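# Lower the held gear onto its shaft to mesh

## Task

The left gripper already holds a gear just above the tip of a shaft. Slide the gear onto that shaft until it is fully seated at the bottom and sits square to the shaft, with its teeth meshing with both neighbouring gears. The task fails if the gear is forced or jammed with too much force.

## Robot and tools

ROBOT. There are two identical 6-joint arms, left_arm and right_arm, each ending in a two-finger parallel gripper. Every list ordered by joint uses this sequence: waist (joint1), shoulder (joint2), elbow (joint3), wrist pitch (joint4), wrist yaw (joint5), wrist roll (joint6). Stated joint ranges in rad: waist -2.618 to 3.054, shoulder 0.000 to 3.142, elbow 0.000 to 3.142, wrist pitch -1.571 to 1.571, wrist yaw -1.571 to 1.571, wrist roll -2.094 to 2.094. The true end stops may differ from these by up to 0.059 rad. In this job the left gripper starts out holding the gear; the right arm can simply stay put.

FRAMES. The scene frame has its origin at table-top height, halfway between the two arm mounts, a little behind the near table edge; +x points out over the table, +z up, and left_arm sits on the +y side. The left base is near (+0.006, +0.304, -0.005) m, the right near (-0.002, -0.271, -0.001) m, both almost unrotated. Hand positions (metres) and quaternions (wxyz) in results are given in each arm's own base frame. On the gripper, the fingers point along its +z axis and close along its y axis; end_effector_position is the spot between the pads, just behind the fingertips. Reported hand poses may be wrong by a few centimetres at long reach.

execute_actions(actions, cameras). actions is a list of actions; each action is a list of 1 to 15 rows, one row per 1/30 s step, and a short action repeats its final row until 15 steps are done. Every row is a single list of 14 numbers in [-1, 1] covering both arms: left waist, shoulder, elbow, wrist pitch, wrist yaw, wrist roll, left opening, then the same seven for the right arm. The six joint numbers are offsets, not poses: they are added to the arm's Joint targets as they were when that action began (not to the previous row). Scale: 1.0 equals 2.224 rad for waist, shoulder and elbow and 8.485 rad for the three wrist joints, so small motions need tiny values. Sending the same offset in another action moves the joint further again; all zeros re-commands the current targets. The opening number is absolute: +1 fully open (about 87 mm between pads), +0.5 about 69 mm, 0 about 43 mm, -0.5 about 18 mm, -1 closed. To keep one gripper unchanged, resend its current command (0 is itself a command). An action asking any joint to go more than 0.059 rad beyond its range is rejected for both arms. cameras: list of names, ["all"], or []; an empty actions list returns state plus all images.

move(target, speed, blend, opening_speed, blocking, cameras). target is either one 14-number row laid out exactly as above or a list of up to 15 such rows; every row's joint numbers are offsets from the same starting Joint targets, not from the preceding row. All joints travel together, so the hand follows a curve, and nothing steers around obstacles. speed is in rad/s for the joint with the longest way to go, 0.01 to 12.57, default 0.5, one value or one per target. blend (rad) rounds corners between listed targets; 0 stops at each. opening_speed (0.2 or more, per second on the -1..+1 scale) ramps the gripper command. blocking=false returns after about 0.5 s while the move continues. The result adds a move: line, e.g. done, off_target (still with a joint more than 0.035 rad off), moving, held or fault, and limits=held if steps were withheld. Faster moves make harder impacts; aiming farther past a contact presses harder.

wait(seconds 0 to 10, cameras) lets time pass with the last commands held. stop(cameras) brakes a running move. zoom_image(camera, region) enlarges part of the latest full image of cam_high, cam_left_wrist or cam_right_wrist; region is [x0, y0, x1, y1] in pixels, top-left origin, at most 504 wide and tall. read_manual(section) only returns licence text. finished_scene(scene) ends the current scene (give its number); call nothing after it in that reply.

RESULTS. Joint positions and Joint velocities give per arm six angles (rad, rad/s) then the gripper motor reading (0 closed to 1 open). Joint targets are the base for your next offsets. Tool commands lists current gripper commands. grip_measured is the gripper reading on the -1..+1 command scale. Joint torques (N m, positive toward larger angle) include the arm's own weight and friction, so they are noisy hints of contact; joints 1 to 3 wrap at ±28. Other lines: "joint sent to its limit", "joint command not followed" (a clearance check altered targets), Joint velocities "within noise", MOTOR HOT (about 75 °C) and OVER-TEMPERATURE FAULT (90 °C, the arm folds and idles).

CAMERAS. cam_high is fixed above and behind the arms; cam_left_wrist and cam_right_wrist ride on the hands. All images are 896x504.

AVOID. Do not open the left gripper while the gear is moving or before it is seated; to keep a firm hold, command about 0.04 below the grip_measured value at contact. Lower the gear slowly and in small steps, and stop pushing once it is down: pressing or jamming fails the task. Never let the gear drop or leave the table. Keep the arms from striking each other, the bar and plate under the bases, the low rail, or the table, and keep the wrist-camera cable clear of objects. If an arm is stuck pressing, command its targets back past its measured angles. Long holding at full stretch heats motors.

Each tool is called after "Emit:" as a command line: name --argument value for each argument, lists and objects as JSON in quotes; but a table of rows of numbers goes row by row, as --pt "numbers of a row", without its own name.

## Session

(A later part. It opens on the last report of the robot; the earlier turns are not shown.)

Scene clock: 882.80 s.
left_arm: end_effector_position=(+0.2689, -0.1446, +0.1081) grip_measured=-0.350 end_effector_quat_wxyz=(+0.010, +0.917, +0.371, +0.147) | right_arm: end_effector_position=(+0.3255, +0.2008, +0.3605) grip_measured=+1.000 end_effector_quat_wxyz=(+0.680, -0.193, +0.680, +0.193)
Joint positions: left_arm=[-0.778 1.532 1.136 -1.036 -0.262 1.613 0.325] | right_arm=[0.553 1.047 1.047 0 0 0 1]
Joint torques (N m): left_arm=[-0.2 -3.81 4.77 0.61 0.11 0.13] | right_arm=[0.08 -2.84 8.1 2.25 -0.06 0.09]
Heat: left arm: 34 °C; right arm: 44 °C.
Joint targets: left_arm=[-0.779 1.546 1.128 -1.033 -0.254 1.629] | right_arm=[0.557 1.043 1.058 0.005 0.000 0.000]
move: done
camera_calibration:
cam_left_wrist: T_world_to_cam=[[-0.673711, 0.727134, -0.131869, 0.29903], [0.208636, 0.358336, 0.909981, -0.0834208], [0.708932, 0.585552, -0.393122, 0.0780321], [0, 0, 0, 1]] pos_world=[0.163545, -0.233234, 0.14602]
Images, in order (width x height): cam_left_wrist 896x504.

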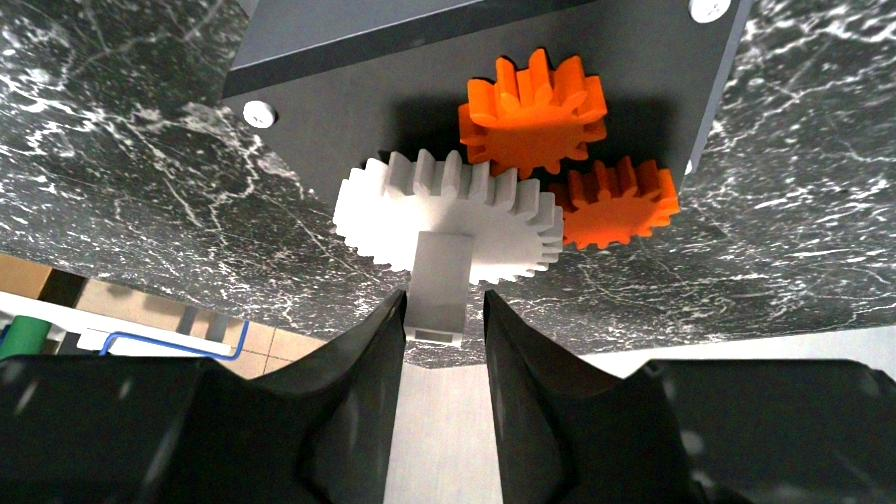

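Emit:
move --pt "0 0 0 0 0 0 -0.44 0 0 0 0 0 0 1" --pt "0 0 0 0.002 0 -0.015 -0.44 0 0 0 0 0 0 1" --pt "0 0 0 0.004 0 -0.03 -0.44 0 0 0 0 0 0 1" --speed 0.12 --opening_speed 0.3 --cameras '["cam_left_wrist"]'

Emit:
zoom_image --camera "cam_left_wrist" --region '[320, 20, 680, 360]'

Scene clock: 904.13 s.
left_arm: end_effector_position=(+0.2701, -0.1466, +0.1082) grip_measured=-0.440 end_effector_quat_wxyz=(+0.049, +0.868, +0.470, +0.152) | right_arm: end_effector_position=(+0.3255, +0.2008, +0.3605) grip_measured=+1.000 end_effector_quat_wxyz=(+0.680, -0.193, +0.680, +0.193)
Joint positions: left_arm=[-0.778 1.532 1.136 -0.988 -0.262 1.395 0.28] | right_arm=[0.553 1.047 1.047 0 0 0 1]
Joint torques (N m): left_arm=[-0.2 -3.89 4.92 0.64 0.12 -0.28] | right_arm=[0.08 -2.84 8.1 2.25 -0.06 0.09]
Heat: left arm: 34 °C; right arm: 44 °C.
Joint targets: left_arm=[-0.779 1.546 1.128 -0.999 -0.254 1.374] | right_arm=[0.557 1.043 1.058 0.005 0.000 0.000]
move: done
camera_calibration:
cam_left_wrist: T_world_to_cam=[[-0.798242, 0.555723, -0.232338, 0.320779], [0.0763064, 0.475919, 0.876173, -0.0263959], [0.597483, 0.681669, -0.422304, 0.125682], [0, 0, 0, 1]] pos_world=[0.182981, -0.251376, 0.150733]
Images, in order (width x height): cam_left_wrist 896x504.

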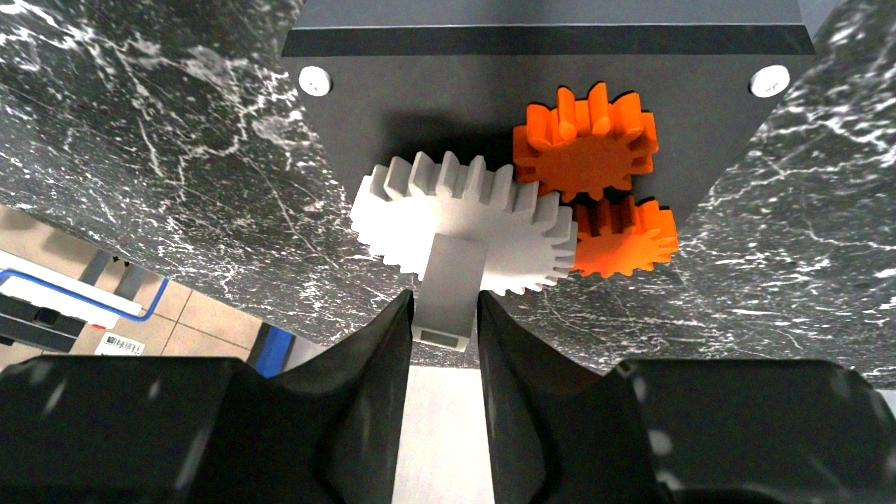

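Scaled by 1.400 from the camera's 896x504 image, which has a finer 1280x720 frame.

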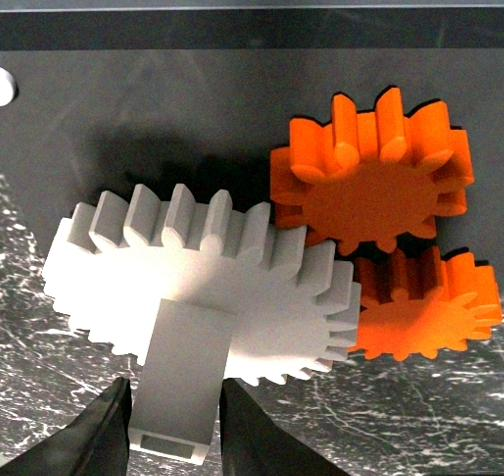

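Emit:
move --target '[0,0,0,0,0,0,-1,0,0,0,0,0,0,1]' --opening_speed 0.4

Emit:
move --target '[0,-0.0028,0.0245,-0.0083,0,0.0075,-1,0,0,0,0,0,0,1]' --speed 0.12 --cameras '["cam_left_wrist"]'

Emit:
zoom_image --camera "cam_left_wrist" --region '[320, 20, 680, 360]'

Scene clock: 919.50 s.
left_arm: end_effector_position=(+0.2701, -0.1466, +0.1082) grip_measured=-0.465 end_effector_quat_wxyz=(+0.049, +0.868, +0.471, +0.152) | right_arm: end_effector_position=(+0.3255, +0.2008, +0.3605) grip_measured=+1.000 end_effector_quat_wxyz=(+0.680, -0.193, +0.680, +0.193)
Joint positions: left_arm=[-0.778 1.532 1.136 -0.987 -0.262 1.394 0.268] | right_arm=[0.553 1.047 1.047 0 0 0 1]
Joint torques (N m): left_arm=[-0.31 -3.89 4.94 0.61 0.1 -0.26] | right_arm=[0.08 -2.84 8.1 2.25 -0.07 0.1]
Heat: left arm: 35 °C; right arm: 44 °C.
Joint targets: left_arm=[-0.779 1.546 1.128 -0.999 -0.254 1.374] | right_arm=[0.557 1.043 1.058 0.005 0.000 0.000]
move: done

Scene clock: 920.60 s.
left_arm: end_effector_position=(+0.2680, -0.1444, +0.1135) grip_measured=-0.489 end_effector_quat_wxyz=(+0.037, +0.876, +0.458, +0.149) | right_arm: end_effector_position=(+0.3255, +0.2008, +0.3605) grip_measured=+1.000 end_effector_quat_wxyz=(+0.680, -0.193, +0.680, +0.193)
Joint positions: left_arm=[-0.778 1.532 1.16 -1.033 -0.262 1.423 0.255] | right_arm=[0.553 1.047 1.047 0 0 0 1]
Joint torques (N m): left_arm=[-0.24 -4.29 7.32 0.34 0.1 0.13] | right_arm=[0.06 -2.82 8.09 2.25 -0.07 0.09]
Heat: left arm: 35 °C; right arm: 44 °C.
Joint targets: left_arm=[-0.779 1.540 1.182 -1.069 -0.254 1.438] | right_arm=[0.557 1.043 1.058 0.005 0.000 0.000]
move: off_target (left_arm); left_arm: the wrist pitch is farthest, 0.037 rad from its target
camera_calibration:
cam_left_wrist: T_world_to_cam=[[-0.787192, 0.58159, -0.205137, 0.316759], [0.103966, 0.453021, 0.885417, -0.0436935], [0.607881, 0.675666, -0.417081, 0.123432], [0, 0, 0, 1]] pos_world=[0.178861, -0.247829, 0.155147]
Images, in order (width x height): cam_left_wrist 896x504.

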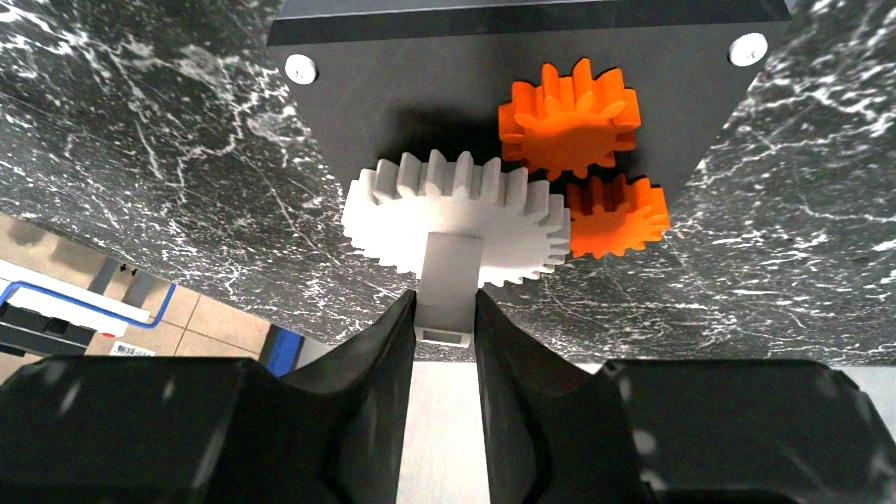

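Scaled by 1.400 from the camera's 896x504 image, which has a finer 1280x720 frame.

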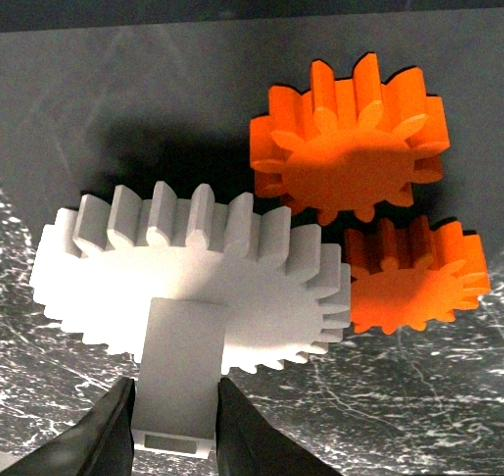

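Emit:
move --pt "0 0.0028 -0.0225 0.007 0 0 -1 0 0 0 0 0 0 1" --pt "0 0.0028 -0.0225 0.007 0 0 -0.42 0 0 0 0 0 0 1" --pt "0 0.0523 0.0247 -0.006 0 0 -0.42 0 0 0 0 0 0 1" --speed 0.1 --opening_speed 0.4 --cameras '["cam_left_wrist"]'

Emit:
zoom_image --camera "cam_left_wrist" --region '[320, 20, 680, 360]'

Scene clock: 964.53 s.
left_arm: end_effector_position=(+0.2700, -0.1464, +0.0986) grip_measured=-0.420 end_effector_quat_wxyz=(-0.012, +0.883, +0.451, +0.133) | right_arm: end_effector_position=(+0.3255, +0.2008, +0.3605) grip_measured=+1.000 end_effector_quat_wxyz=(+0.680, -0.193, +0.680, +0.193)
Joint positions: left_arm=[-0.778 1.639 1.218 -1.086 -0.261 1.428 0.29] | right_arm=[0.553 1.047 1.047 0 0 0 1]
Joint torques (N m): left_arm=[-0.14 -4.34 6.82 0.16 0.11 0.08] | right_arm=[0.08 -2.84 8.1 2.25 -0.07 0.09]
Heat: left arm: 36 °C; right arm: 44 °C.
Joint targets: left_arm=[-0.779 1.656 1.237 -1.120 -0.254 1.438] | right_arm=[0.557 1.043 1.058 0.005 0.000 0.000]
move: done
camera_calibration:
cam_left_wrist: T_world_to_cam=[[-0.79533, 0.597294, -0.10339, 0.310915], [0.172573, 0.386609, 0.905954, -0.0600698], [0.581092, 0.70269, -0.410559, 0.127926], [0, 0, 0, 1]] pos_world=[0.18331, -0.252376, 0.139087]
Images, in order (width x height): cam_left_wrist 896x504.

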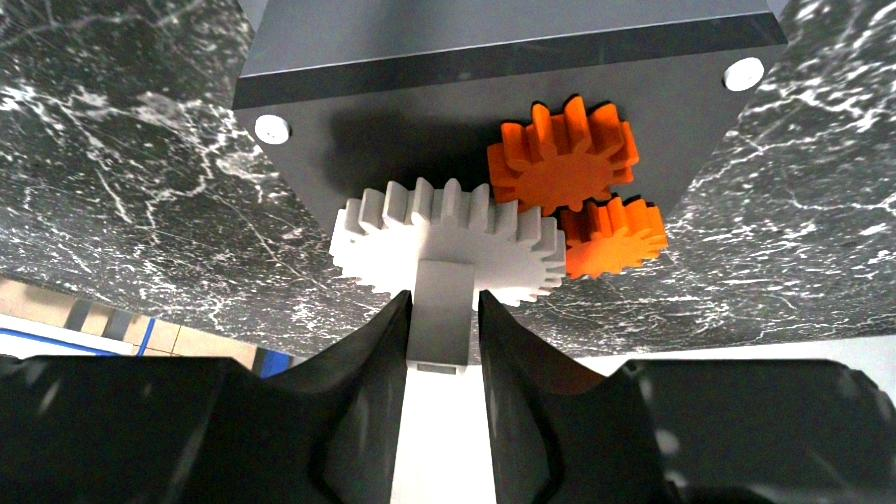

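Scaled by 1.400 from the camera's 896x504 image, which has a finer 1280x720 frame.

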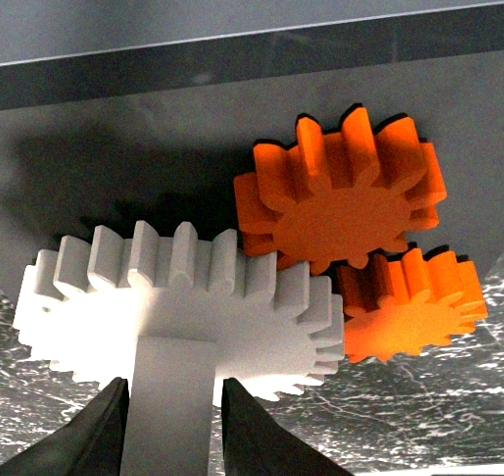

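Emit:
zoom_image --camera "cam_left_wrist" --region '[500, 170, 640, 310]'

Scaled by 3.600 from the camera's 896x504 image, which has a finer 1280x720 frame.

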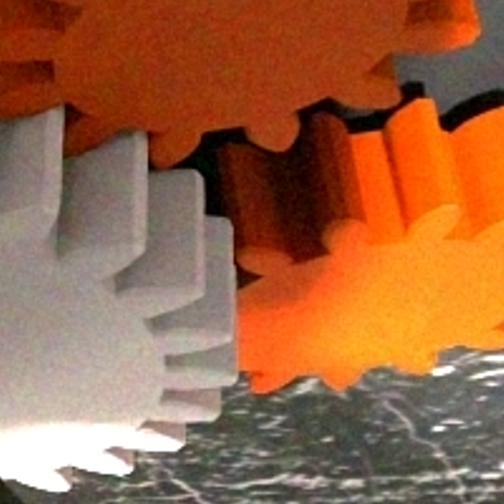

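Emit:
move --pt "0 0 0 0 0 0 -1 0 0 0 0 0 0 1" --pt "0 0 0.0038 -0.0012 0 0 -1 0 0 0 0 0 0 1" --pt "0 0 0.0045 0.0072 0 -0.0165 -1 0 0 0 0 0 0 1" --speed 0.1 --opening_speed 0.5 --cameras '["cam_left_wrist"]'

Emit:
zoom_image --camera "cam_left_wrist" --region '[480, 130, 680, 330]'

Scene clock: 1002.13 s.
left_arm: end_effector_position=(+0.2691, -0.1467, +0.1010) grip_measured=-0.501 end_effector_quat_wxyz=(+0.003, +0.855, +0.500, +0.136) | right_arm: end_effector_position=(+0.3255, +0.2008, +0.3605) grip_measured=+1.000 end_effector_quat_wxyz=(+0.680, -0.193, +0.680, +0.193)
Joint positions: left_arm=[-0.778 1.639 1.229 -1.081 -0.262 1.316 0.25] | right_arm=[0.553 1.047 1.047 0 0 0 1]
Joint torques (N m): left_arm=[-0.34 -4.4 6.86 0.74 0.1 -0.2] | right_arm=[0.08 -2.84 8.09 2.25 -0.06 0.09]
Heat: left arm: 36 °C; right arm: 44 °C.
Joint targets: left_arm=[-0.779 1.656 1.247 -1.059 -0.254 1.298] | right_arm=[0.557 1.043 1.058 0.005 0.000 0.000]
move: done
camera_calibration:
cam_left_wrist: T_world_to_cam=[[-0.851611, 0.503591, -0.145448, 0.316307], [0.104164, 0.434533, 0.894612, -0.0353873], [0.513721, 0.746711, -0.422509, 0.155454], [0, 0, 0, 1]] pos_world=[0.193197, -0.259992, 0.143345]
Images, in order (width x height): cam_left_wrist 896x504.

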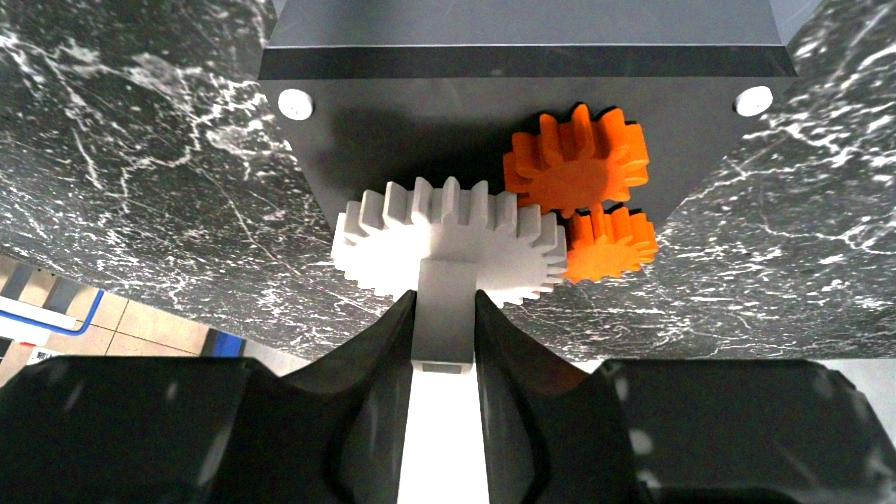

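Scaled by 2.520 from the camera's 896x504 image, which has a finer 1280x720 frame.

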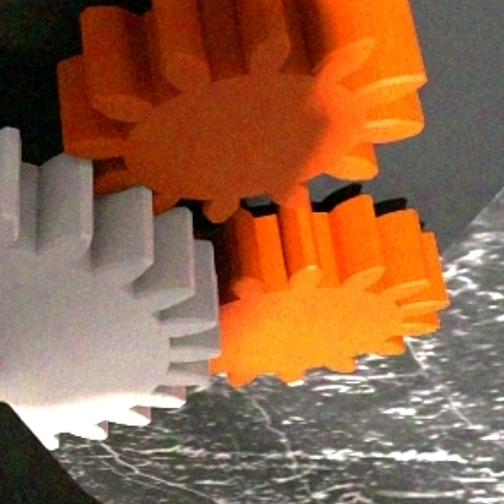

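Emit:
move --pt "0 0.001 -0.016 0.0025 0 0 -1 0 0 0 0 0 0 1" --pt "0 0.001 -0.016 0.0025 0 0 -0.42 0 0 0 0 0 0 1" --speed 0.08 --opening_speed 0.4 --cameras '["cam_left_wrist"]'

Emit:
zoom_image --camera "cam_left_wrist" --region '[320, 130, 680, 390]'

Scene clock: 1010.60 s.
left_arm: end_effector_position=(+0.2719, -0.1489, +0.0995) grip_measured=-0.420 end_effector_quat_wxyz=(+0.012, +0.853, +0.503, +0.140) | right_arm: end_effector_position=(+0.3255, +0.2008, +0.3605) grip_measured=+1.000 end_effector_quat_wxyz=(+0.680, -0.193, +0.680, +0.193)
Joint positions: left_arm=[-0.778 1.639 1.222 -1.056 -0.264 1.312 0.29] | right_arm=[0.553 1.047 1.047 0 0 0 1]
Joint torques (N m): left_arm=[-0.28 -4.25 4.62 0.74 0.14 -0.16] | right_arm=[0.08 -2.84 8.1 2.25 -0.07 0.09]
Heat: left arm: 36 °C; right arm: 44 °C.
Joint targets: left_arm=[-0.779 1.658 1.211 -1.038 -0.254 1.298] | right_arm=[0.557 1.043 1.058 0.005 0.000 0.000]
move: done; target 2's new numbers were sent with left_arm's wrist pitch 0.037 rad from that target
camera_calibration:
cam_left_wrist: T_world_to_cam=[[-0.8516, 0.497899, -0.16393, 0.320595], [0.0888263, 0.445276, 0.890977, -0.0271938], [0.516611, 0.744195, -0.423424, 0.153875], [0, 0, 0, 1]] pos_world=[0.195941, -0.262028, 0.141939]
Images, in order (width x height): cam_left_wrist 896x504.

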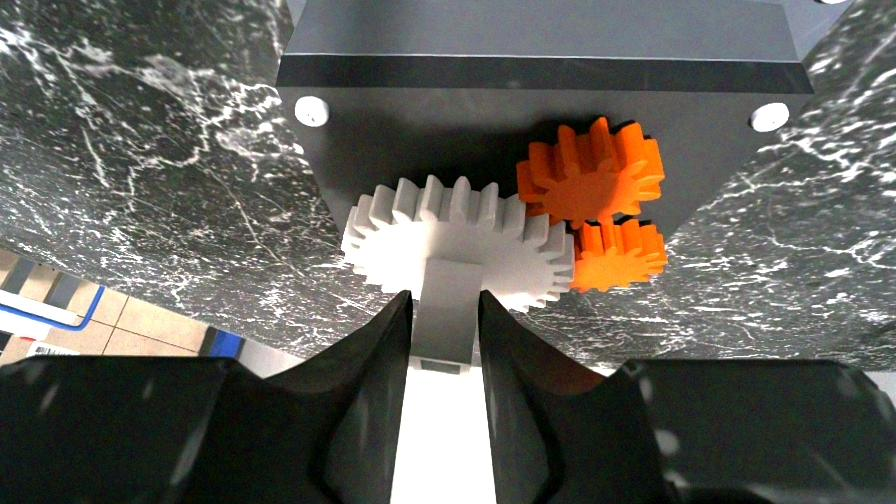

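Scaled by 1.400 from the camera's 896x504 image, which has a finer 1280x720 frame.

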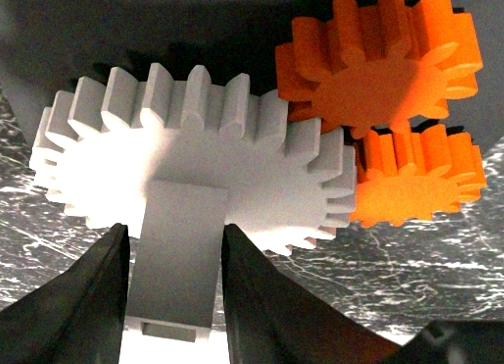

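Emit:
zoom_image --camera "cam_left_wrist" --region '[500, 170, 640, 310]'

Scaled by 3.600 from the camera's 896x504 image, which has a finer 1280x720 frame.

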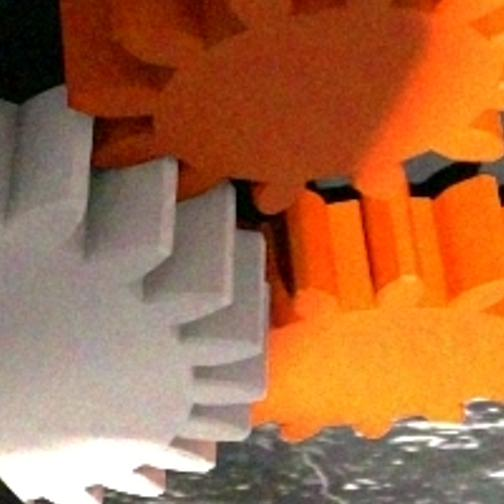

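Emit:
move --pt "0 0 0 0 0 0 -1 0 0 0 0 0 0 1" --pt "0 0 0.018 -0.0053 0 0 -1 0 0 0 0 0 0 1" --pt "0 0 0.018 -0.0048 0 -0.0074 -1 0 0 0 0 0 0 1" --pt "0 0 -0.002 0.001 0 -0.0074 -1 0 0 0 0 0 0 1" --pt "0 0 -0.002 0.001 0 -0.0074 -0.42 0 0 0 0 0 0 1" --speed 0.1 --opening_speed 0.6 --cameras '["cam_left_wrist"]'

Emit:
zoom_image --camera "cam_left_wrist" --region '[320, 130, 680, 390]'

Scene clock: 1039.93 s.
left_arm: end_effector_position=(+0.2715, -0.1496, +0.0982) grip_measured=-0.420 end_effector_quat_wxyz=(+0.022, +0.836, +0.530, +0.140) | right_arm: end_effector_position=(+0.3255, +0.2008, +0.3605) grip_measured=+1.000 end_effector_quat_wxyz=(+0.680, -0.193, +0.680, +0.193)
Joint positions: left_arm=[-0.778 1.639 1.218 -1.041 -0.264 1.249 0.29] | right_arm=[0.553 1.047 1.047 0 0 0 1]
Joint torques (N m): left_arm=[-0.27 -4.26 4.64 0.71 0.13 -0.21] | right_arm=[0.08 -2.82 8.1 2.25 -0.07 0.09]
Heat: left arm: 35 °C; right arm: 44 °C.
Joint targets: left_arm=[-0.779 1.658 1.207 -1.029 -0.254 1.235] | right_arm=[0.557 1.043 1.058 0.005 0.000 0.000]
move: done
camera_calibration:
cam_left_wrist: T_world_to_cam=[[-0.87694, 0.442, -0.188714, 0.321273], [0.0477605, 0.470866, 0.880911, -0.00976531], [0.478222, 0.763493, -0.434031, 0.168371], [0, 0, 0, 1]] pos_world=[0.201685, -0.265954, 0.142309]
Images, in order (width x height): cam_left_wrist 896x504.

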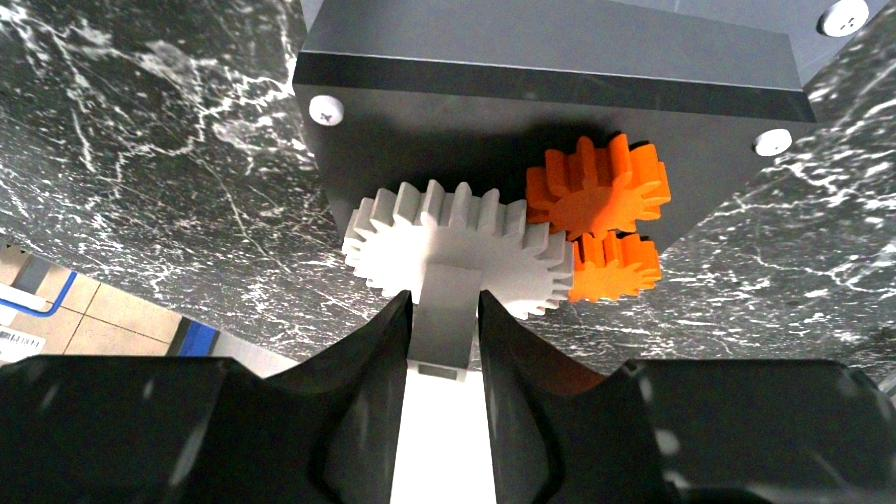

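Scaled by 1.400 from the camera's 896x504 image, which has a finer 1280x720 frame.

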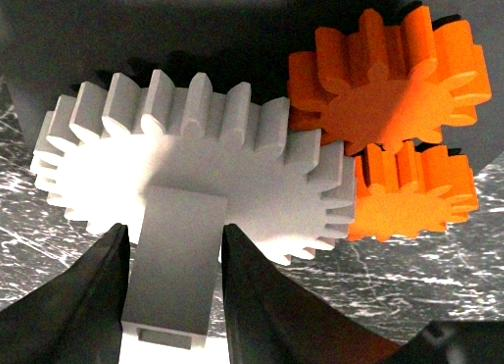

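Emit:
move --pt "0 0 0 0 0 0 -1 0 0 0 0 0 0 1" --pt "0 0 0.035 -0.0135 0 0.002 -1 0 0 0 0 0 0 1" --speed 0.15 --opening_speed 0.6 --cameras '["cam_left_wrist"]'

Emit:
zoom_image --camera "cam_left_wrist" --region '[320, 90, 680, 350]'

Emit:
zoom_image --camera "cam_left_wrist" --region '[480, 100, 680, 300]'

Scene clock: 1062.27 s.
left_arm: end_effector_position=(+0.2674, -0.1468, +0.1087) grip_measured=-0.502 end_effector_quat_wxyz=(+0.009, +0.838, +0.529, +0.134) | right_arm: end_effector_position=(+0.3255, +0.2008, +0.3605) grip_measured=+1.000 end_effector_quat_wxyz=(+0.680, -0.193, +0.680, +0.193)
Joint positions: left_arm=[-0.778 1.639 1.263 -1.114 -0.258 1.248 0.249] | right_arm=[0.553 1.047 1.047 0 0 0 1]
Joint torques (N m): left_arm=[-0.31 -4.21 7.21 0.25 0.04 0.02] | right_arm=[0.06 -2.84 8.1 2.25 -0.06 0.09]
Heat: left arm: 34 °C; right arm: 44 °C.
Joint targets: left_arm=[-0.779 1.658 1.285 -1.144 -0.254 1.252] | right_arm=[0.557 1.043 1.058 0.005 0.000 0.000]
move: done
camera_calibration:
cam_left_wrist: T_world_to_cam=[[-0.881416, 0.444259, -0.16044, 0.31692], [0.0689492, 0.457044, 0.886767, -0.0284645], [0.467282, 0.770548, -0.433477, 0.176774], [0, 0, 0, 1]] pos_world=[0.198697, -0.263998, 0.152716]
Images, in order (width x height): cam_left_wrist 896x504.

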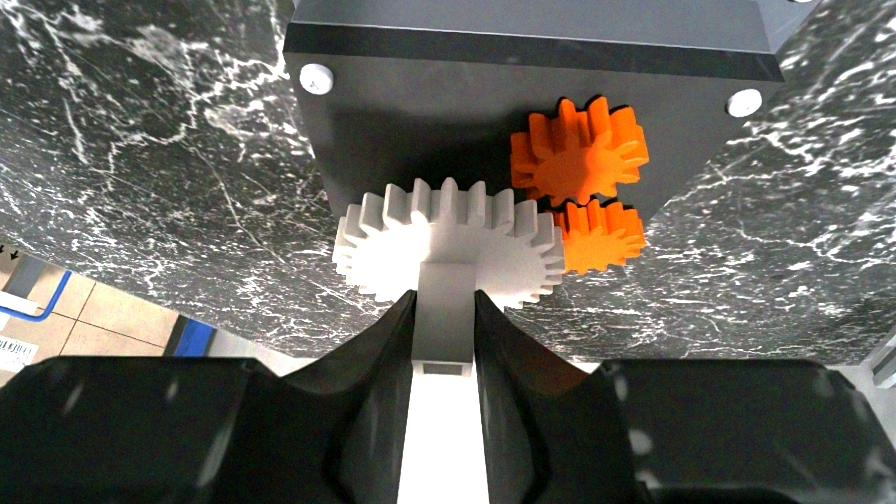

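Scaled by 1.400 from the camera's 896x504 image, which has a finer 1280x720 frame.

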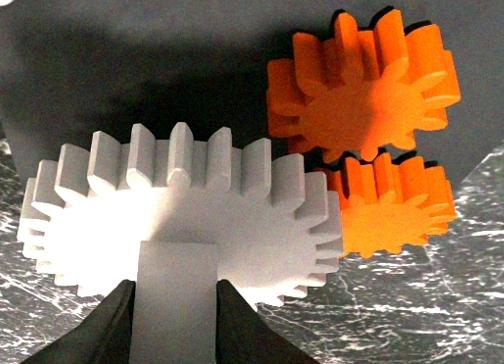

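Scaled by 2.520 from the camera's 896x504 image, which has a finer 1280x720 frame.

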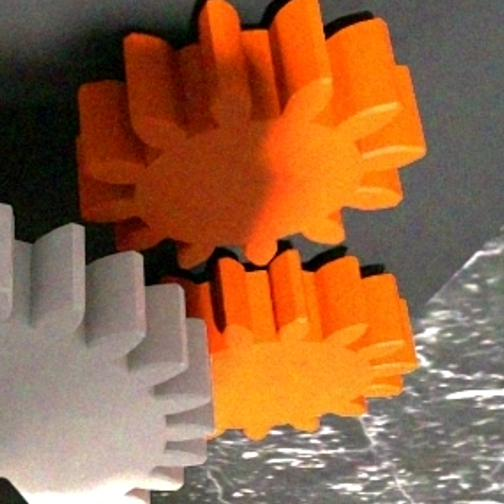

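Emit:
move --pt "0 0 0 -0.0008 0 0.009 -1 0 0 0 0 0 0 1" --pt "0 0.002 -0.0235 0.0068 0 0.009 -1 0 0 0 0 0 0 1" --speed 0.08 --cameras '["cam_left_wrist"]'

Emit:
zoom_image --camera "cam_left_wrist" --region '[480, 110, 680, 310]'

Scene clock: 1119.13 s.
left_arm: end_effector_position=(+0.2685, -0.1469, +0.1039) grip_measured=-0.509 end_effector_quat_wxyz=(-0.001, +0.855, +0.501, +0.133) | right_arm: end_effector_position=(+0.3255, +0.2008, +0.3605) grip_measured=+1.000 end_effector_quat_wxyz=(+0.680, -0.193, +0.680, +0.193)
Joint positions: left_arm=[-0.778 1.646 1.249 -1.106 -0.258 1.314 0.246] | right_arm=[0.553 1.047 1.047 0 0 0 1]
Joint torques (N m): left_arm=[-0.35 -4.41 4.15 0.69 0.07 0.13] | right_arm=[0.08 -2.82 8.1 2.25 -0.07 0.09]
Heat: left arm: 36 °C; right arm: 44 °C.
Joint targets: left_arm=[-0.779 1.663 1.232 -1.086 -0.254 1.329] | right_arm=[0.557 1.043 1.058 0.005 0.000 0.000]
move: done
camera_calibration:
cam_left_wrist: T_world_to_cam=[[-0.854154, 0.502232, -0.134846, 0.315687], [0.112104, 0.431049, 0.895338, -0.0404607], [0.507793, 0.74964, -0.424485, 0.159366], [0, 0, 0, 1]] pos_world=[0.193257, -0.260575, 0.146443]
Images, in order (width x height): cam_left_wrist 896x504.

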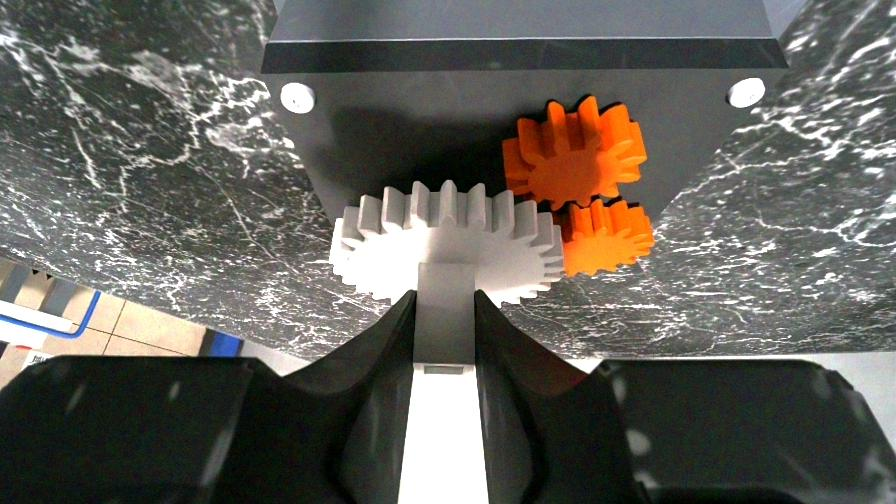

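Scaled by 2.520 from the camera's 896x504 image, which has a finer 1280x720 frame.

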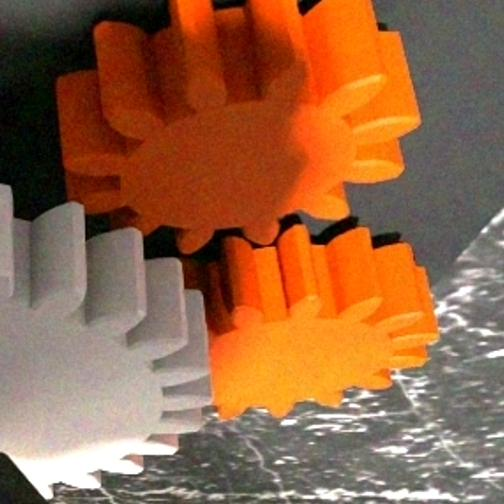

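Emit:
move --target '[0,0.0014,-0.0085,0.0025,0,0,-1,0,0,0,0,0,0,1]' --speed 0.06 --cameras '["cam_left_wrist"]'

Emit:
zoom_image --camera "cam_left_wrist" --region '[480, 120, 680, 320]'

Scene clock: 1123.57 s.
left_arm: end_effector_position=(+0.2689, -0.1455, +0.1020) grip_measured=-0.511 end_effector_quat_wxyz=(-0.003, +0.855, +0.500, +0.137) | right_arm: end_effector_position=(+0.3255, +0.2008, +0.3605) grip_measured=+1.000 end_effector_quat_wxyz=(+0.680, -0.193, +0.680, +0.193)
Joint positions: left_arm=[-0.778 1.646 1.239 -1.097 -0.266 1.314 0.245] | right_arm=[0.553 1.047 1.047 0 0 0 1]
Joint torques (N m): left_arm=[-0.32 -4.16 3.44 0.83 0.15 0.11] | right_arm=[0.06 -2.82 8.1 2.25 -0.07 0.09]
Heat: left arm: 36 °C; right arm: 44 °C.
Joint targets: left_arm=[-0.779 1.666 1.214 -1.065 -0.254 1.328] | right_arm=[0.557 1.043 1.058 0.005 0.000 0.000]
move: done
camera_calibration:
cam_left_wrist: T_world_to_cam=[[-0.853409, 0.503325, -0.135489, 0.315138], [0.107969, 0.424995, 0.898733, -0.0395569], [0.509937, 0.752358, -0.417038, 0.156369], [0, 0, 0, 1]] pos_world=[0.193474, -0.259451, 0.143461]
Images, in order (width x height): cam_left_wrist 896x504.

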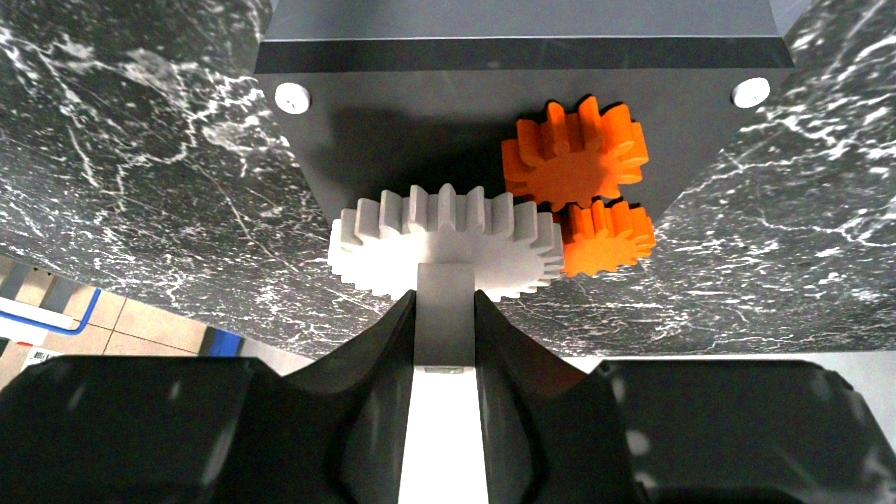

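Scaled by 2.520 from the camera's 896x504 image, which has a finer 1280x720 frame.

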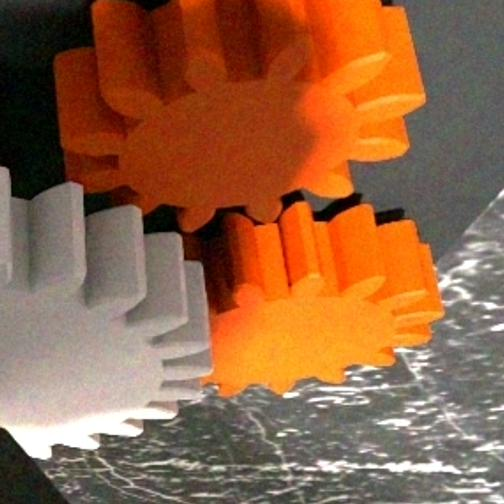

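Emit:
zoom_image --camera "cam_left_wrist" --region '[500, 170, 580, 250]'

Scaled by 6.300 from the camera's 896x504 image, which has a finer 1280x720 frame.

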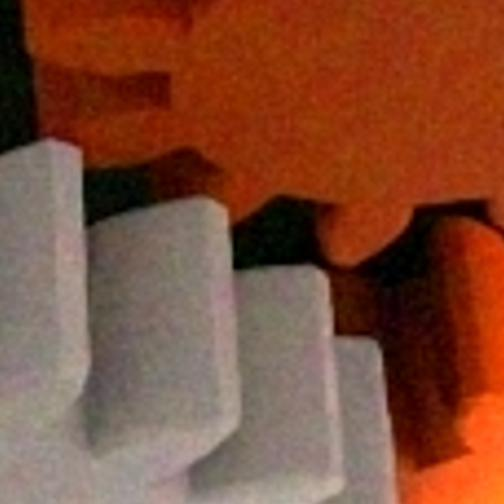

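Emit:
zoom_image --camera "cam_left_wrist" --region '[540, 200, 620, 280]'

Scaled by 6.300 from the camera's 896x504 image, which has a finer 1280x720 frame.

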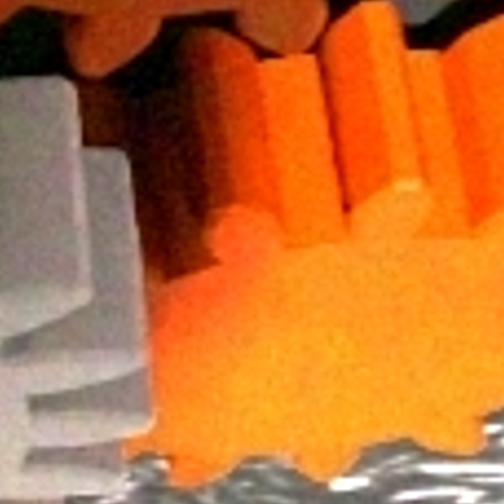

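Emit:
move --pt "0 0 0.025 -0.0052 0 0 -1 0 0 0 0 0 0 1" --pt "-0.0193 0 0.025 -0.0052 -0.0108 -0.0078 -1 0 0 0 0 0 0 1" --pt "-0.0193 0 0.003 -0.0009 -0.0108 -0.0078 -1 0 0 0 0 0 0 1" --speed 0.1 --cameras '["cam_left_wrist"]'

Emit:
zoom_image --camera "cam_left_wrist" --region '[490, 150, 670, 310]'

Scene clock: 1194.33 s.
left_arm: end_effector_position=(+0.2683, -0.1470, +0.1053) grip_measured=-0.511 end_effector_quat_wxyz=(-0.005, +0.850, +0.500, +0.167) | right_arm: end_effector_position=(+0.3255, +0.2008, +0.3605) grip_measured=+1.000 end_effector_quat_wxyz=(+0.680, -0.193, +0.680, +0.193)
Joint positions: left_arm=[-0.815 1.646 1.23 -1.089 -0.329 1.273 0.245] | right_arm=[0.553 1.047 1.047 0 0 0 1]
Joint torques (N m): left_arm=[-0.76 -4.1 4.67 0.68 -0.23 -0.16] | right_arm=[0.06 -2.84 8.1 2.25 -0.06 0.1]
Heat: left arm: 33 °C; right arm: 44 °C.
Joint targets: left_arm=[-0.822 1.666 1.220 -1.072 -0.346 1.262] | right_arm=[0.557 1.043 1.058 0.005 0.000 0.000]
move: done
camera_calibration:
cam_left_wrist: T_world_to_cam=[[-0.848757, 0.503516, -0.161506, 0.317322], [0.0590905, 0.39383, 0.917282, -0.0352918], [0.525472, 0.769006, -0.364019, 0.151815], [0, 0, 0, 1]] pos_world=[0.19164, -0.262624, 0.138885]
Images, in order (width x height): cam_left_wrist 896x504.

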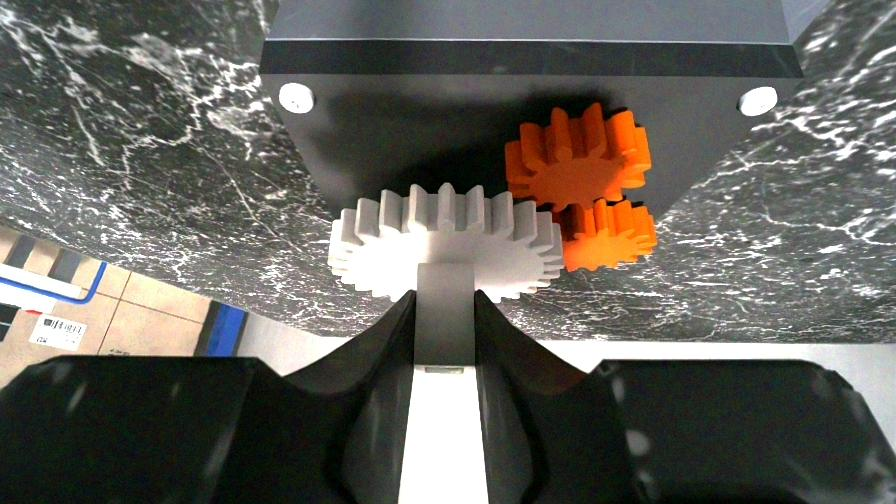

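Scaled by 2.800 from the camera's 896x504 image, which has a finer 1280x720 frame.

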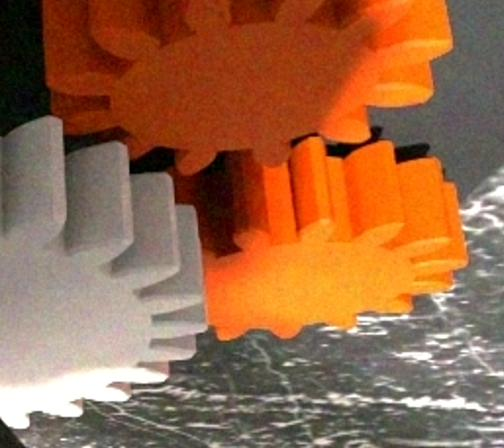

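Emit:
move --target '[0,0.0008,-0.0062,0.0018,0,0,-1,0,0,0,0,0,0,1]' --speed 0.06 --cameras '["cam_left_wrist"]'

Emit:
zoom_image --camera "cam_left_wrist" --region '[500, 170, 600, 270]'

Scene clock: 1198.77 s.
left_arm: end_effector_position=(+0.2685, -0.1468, +0.1031) grip_measured=-0.511 end_effector_quat_wxyz=(-0.006, +0.850, +0.500, +0.169) | right_arm: end_effector_position=(+0.3255, +0.2008, +0.3605) grip_measured=+1.000 end_effector_quat_wxyz=(+0.680, -0.193, +0.680, +0.193)
Joint positions: left_arm=[-0.816 1.648 1.222 -1.08 -0.333 1.273 0.245] | right_arm=[0.553 1.047 1.047 0 0 0 1]
Joint torques (N m): left_arm=[-0.62 -4.22 4.15 0.73 -0.21 -0.15] | right_arm=[0.08 -2.82 8.09 2.25 -0.07 0.09]
Heat: left arm: 34 °C; right arm: 44 °C.
Joint targets: left_arm=[-0.822 1.668 1.206 -1.057 -0.346 1.263] | right_arm=[0.557 1.043 1.058 0.005 0.000 0.000]
move: done
camera_calibration:
cam_left_wrist: T_world_to_cam=[[-0.847952, 0.504763, -0.161841, 0.317059], [0.0573549, 0.390894, 0.918647, -0.0334914], [0.526961, 0.769686, -0.36041, 0.150147], [0, 0, 0, 1]] pos_world=[0.19165, -0.262514, 0.136194]
Images, in order (width x height): cam_left_wrist 896x504.

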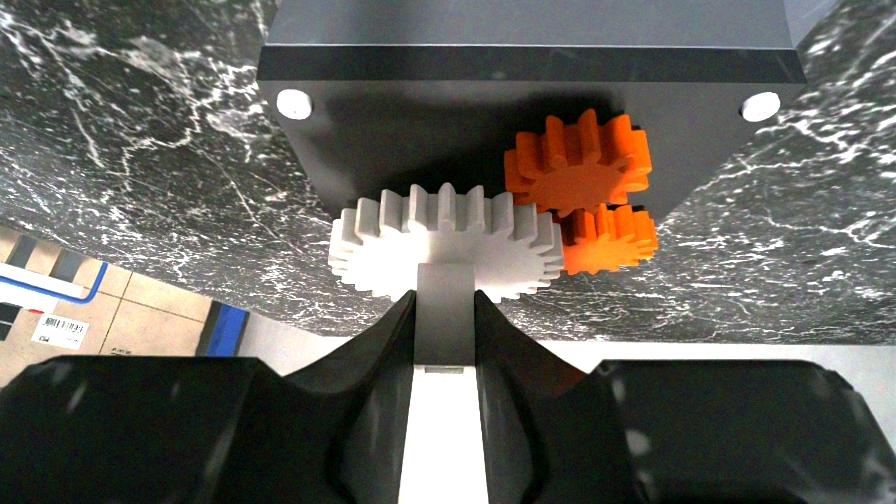

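Scaled by 5.040 from the camera's 896x504 image, which has a finer 1280x720 frame.

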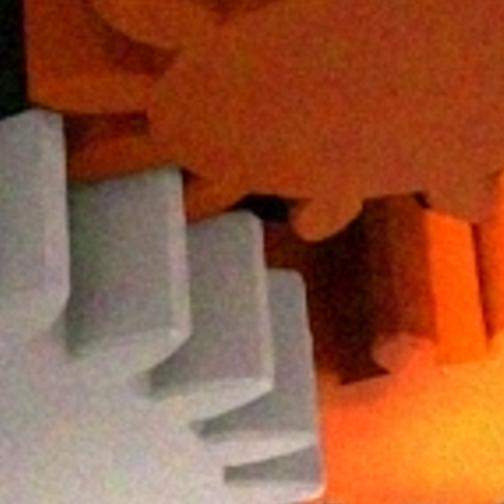

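Emit:
move --target '[0,0.0008,-0.006,0.0015,-0.0015,0,-1,0,0,0,0,0,0,1]' --speed 0.06 --cameras '["cam_left_wrist"]'

Emit:
zoom_image --camera "cam_left_wrist" --region '[500, 180, 600, 280]'

Scene clock: 1204.57 s.
left_arm: end_effector_position=(+0.2683, -0.1469, +0.1027) grip_measured=-0.511 end_effector_quat_wxyz=(-0.008, +0.851, +0.496, +0.175) | right_arm: end_effector_position=(+0.3255, +0.2008, +0.3605) grip_measured=+1.000 end_effector_quat_wxyz=(+0.680, -0.193, +0.680, +0.193)
Joint positions: left_arm=[-0.824 1.648 1.215 -1.075 -0.347 1.273 0.245] | right_arm=[0.553 1.047 1.047 0 0 0 1]
Joint torques (N m): left_arm=[0.09 -4.01 3.59 0.83 -0.2 -0.15] | right_arm=[0.06 -2.82 8.1 2.25 -0.06 0.09]
Heat: left arm: 34 °C; right arm: 44 °C.
Joint targets: left_arm=[-0.822 1.670 1.193 -1.045 -0.359 1.263] | right_arm=[0.557 1.043 1.058 0.005 0.000 0.000]
move: done
camera_calibration:
cam_left_wrist: T_world_to_cam=[[-0.843132, 0.512213, -0.163602, 0.316834], [0.0522206, 0.380821, 0.923173, -0.0336574], [0.535164, 0.769814, -0.347831, 0.146681], [0, 0, 0, 1]] pos_world=[0.190392, -0.262386, 0.133926]
Images, in order (width x height): cam_left_wrist 896x504.

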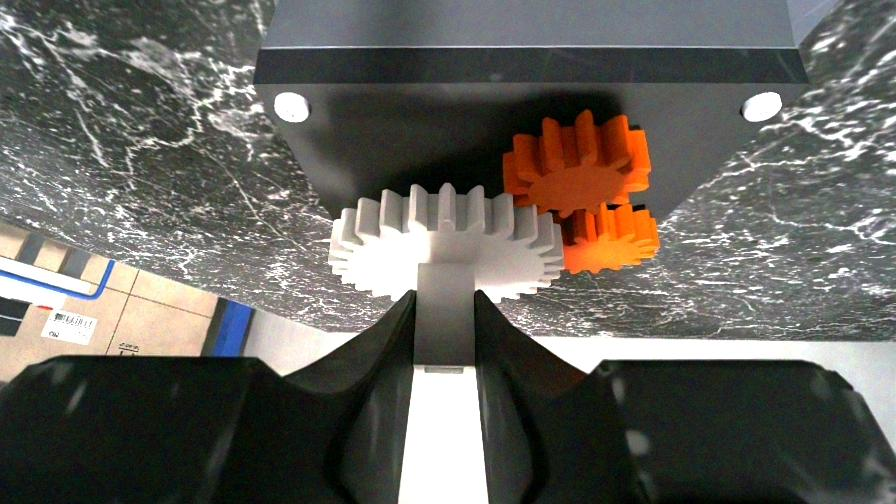

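Scaled by 5.040 from the camera's 896x504 image, which has a finer 1280x720 frame.

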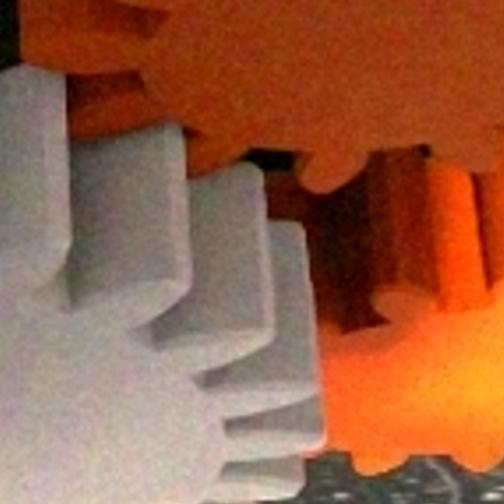

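Emit:
execute_actions --actions '[]' --cameras '["cam_left_wrist"]'

Emit:
zoom_image --camera "cam_left_wrist" --region '[360, 100, 720, 380]'

Scene clock: 1225.83 s.
left_arm: end_effector_position=(+0.2683, -0.1469, +0.1027) grip_measured=-0.511 end_effector_quat_wxyz=(-0.008, +0.851, +0.496, +0.175) | right_arm: end_effector_position=(+0.3255, +0.2008, +0.3605) grip_measured=+1.000 end_effector_quat_wxyz=(+0.680, -0.193, +0.680, +0.193)
Joint positions: left_arm=[-0.824 1.648 1.215 -1.075 -0.347 1.273 0.245] | right_arm=[0.553 1.047 1.047 0 0 0 1]
Joint velocities: within noise
Joint torques (N m): left_arm=[0.09 -4.04 3.64 0.79 -0.21 -0.14] | right_arm=[0.08 -2.84 8.1 2.25 -0.06 0.09]
Heat: left arm: 34 °C; right arm: 44 °C.
Joint targets: left_arm=[-0.822 1.670 1.193 -1.045 -0.359 1.263] | right_arm=[0.557 1.043 1.058 0.005 0.000 0.000]
Tool commands: left_gripper/opening=-1.0 right_gripper/opening=+1.0
camera_calibration:
cam_left_wrist: T_world_to_cam=[[-0.843132, 0.512213, -0.163602, 0.316834], [0.0522206, 0.380821, 0.923173, -0.0336574], [0.535164, 0.769814, -0.347831, 0.146681], [0, 0, 0, 1]] pos_world=[0.190392, -0.262386, 0.133926]
Images, in order (width x height): cam_left_wrist 896x504.

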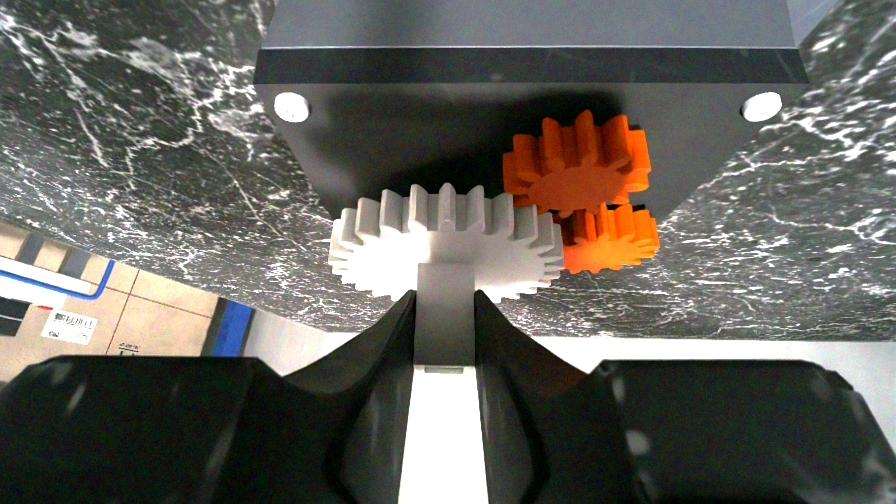

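Scaled by 1.400 from the camera's 896x504 image, which has a finer 1280x720 frame.

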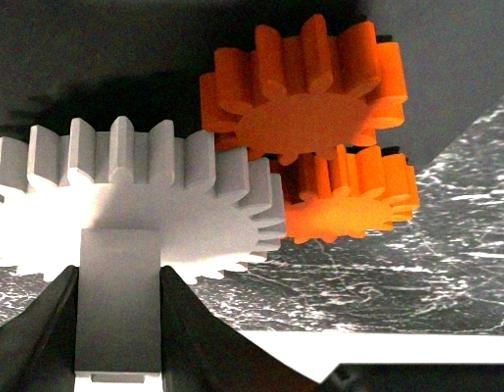

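Emit:
move --pt "0 0 0.009 -0.0029 0 0 -1 0 0 0 0 0 0 1" --pt "0 0 0.009 -0.005 0 0.015 -1 0 0 0 0 0 0 1" --speed 0.25 --cameras '["cam_left_wrist"]'

Emit:
zoom_image --camera "cam_left_wrist" --region '[460, 100, 700, 287]'

Scene clock: 1239.77 s.
left_arm: end_effector_position=(+0.2694, -0.1476, +0.1010) grip_measured=-0.511 end_effector_quat_wxyz=(-0.024, +0.874, +0.454, +0.170) | right_arm: end_effector_position=(+0.3255, +0.2008, +0.3605) grip_measured=+1.000 end_effector_quat_wxyz=(+0.680, -0.193, +0.680, +0.193)
Joint positions: left_arm=[-0.824 1.654 1.215 -1.086 -0.342 1.367 0.245] | right_arm=[0.553 1.047 1.047 0 0 0 1]
Joint torques (N m): left_arm=[-0.02 -4.49 5.2 0.47 -0.25 0.2] | right_arm=[0.08 -2.84 8.09 2.25 -0.07 0.09]
Heat: left arm: 34 °C; right arm: 44 °C.
Joint targets: left_arm=[-0.822 1.670 1.213 -1.087 -0.359 1.390] | right_arm=[0.557 1.043 1.058 0.005 0.000 0.000]
move: done
camera_calibration:
cam_left_wrist: T_world_to_cam=[[-0.798942, 0.589963, -0.116772, 0.312669], [0.114486, 0.339808, 0.933501, -0.0557291], [0.590411, 0.732444, -0.339029, 0.124852], [0, 0, 0, 1]] pos_world=[0.18247, -0.256974, 0.130863]
Images, in order (width x height): cam_left_wrist 896x504.

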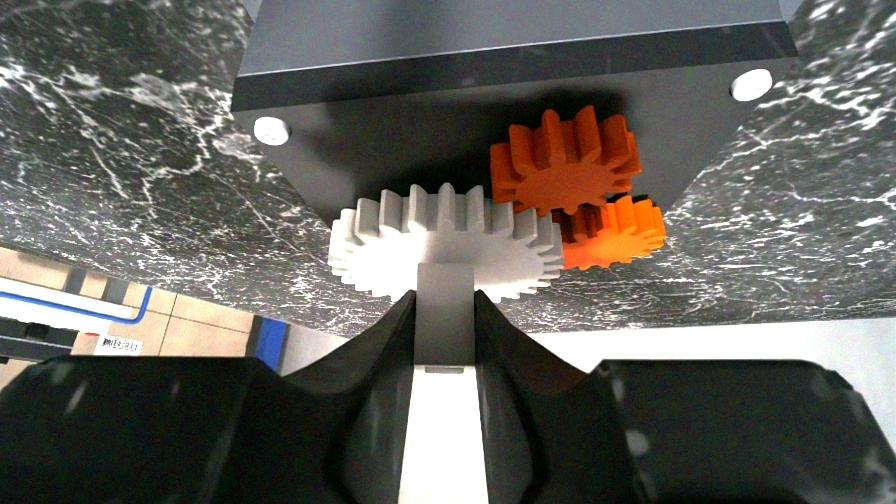

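Scaled by 2.100 from the camera's 896x504 image, which has a finer 1280x720 frame.

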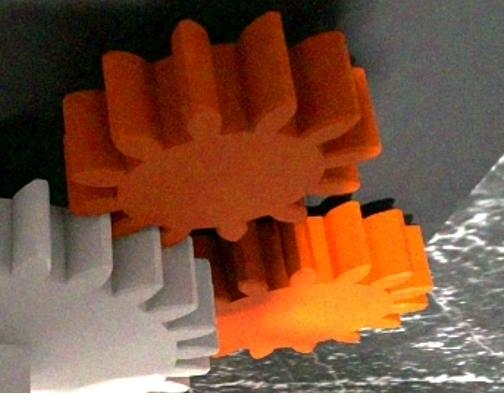

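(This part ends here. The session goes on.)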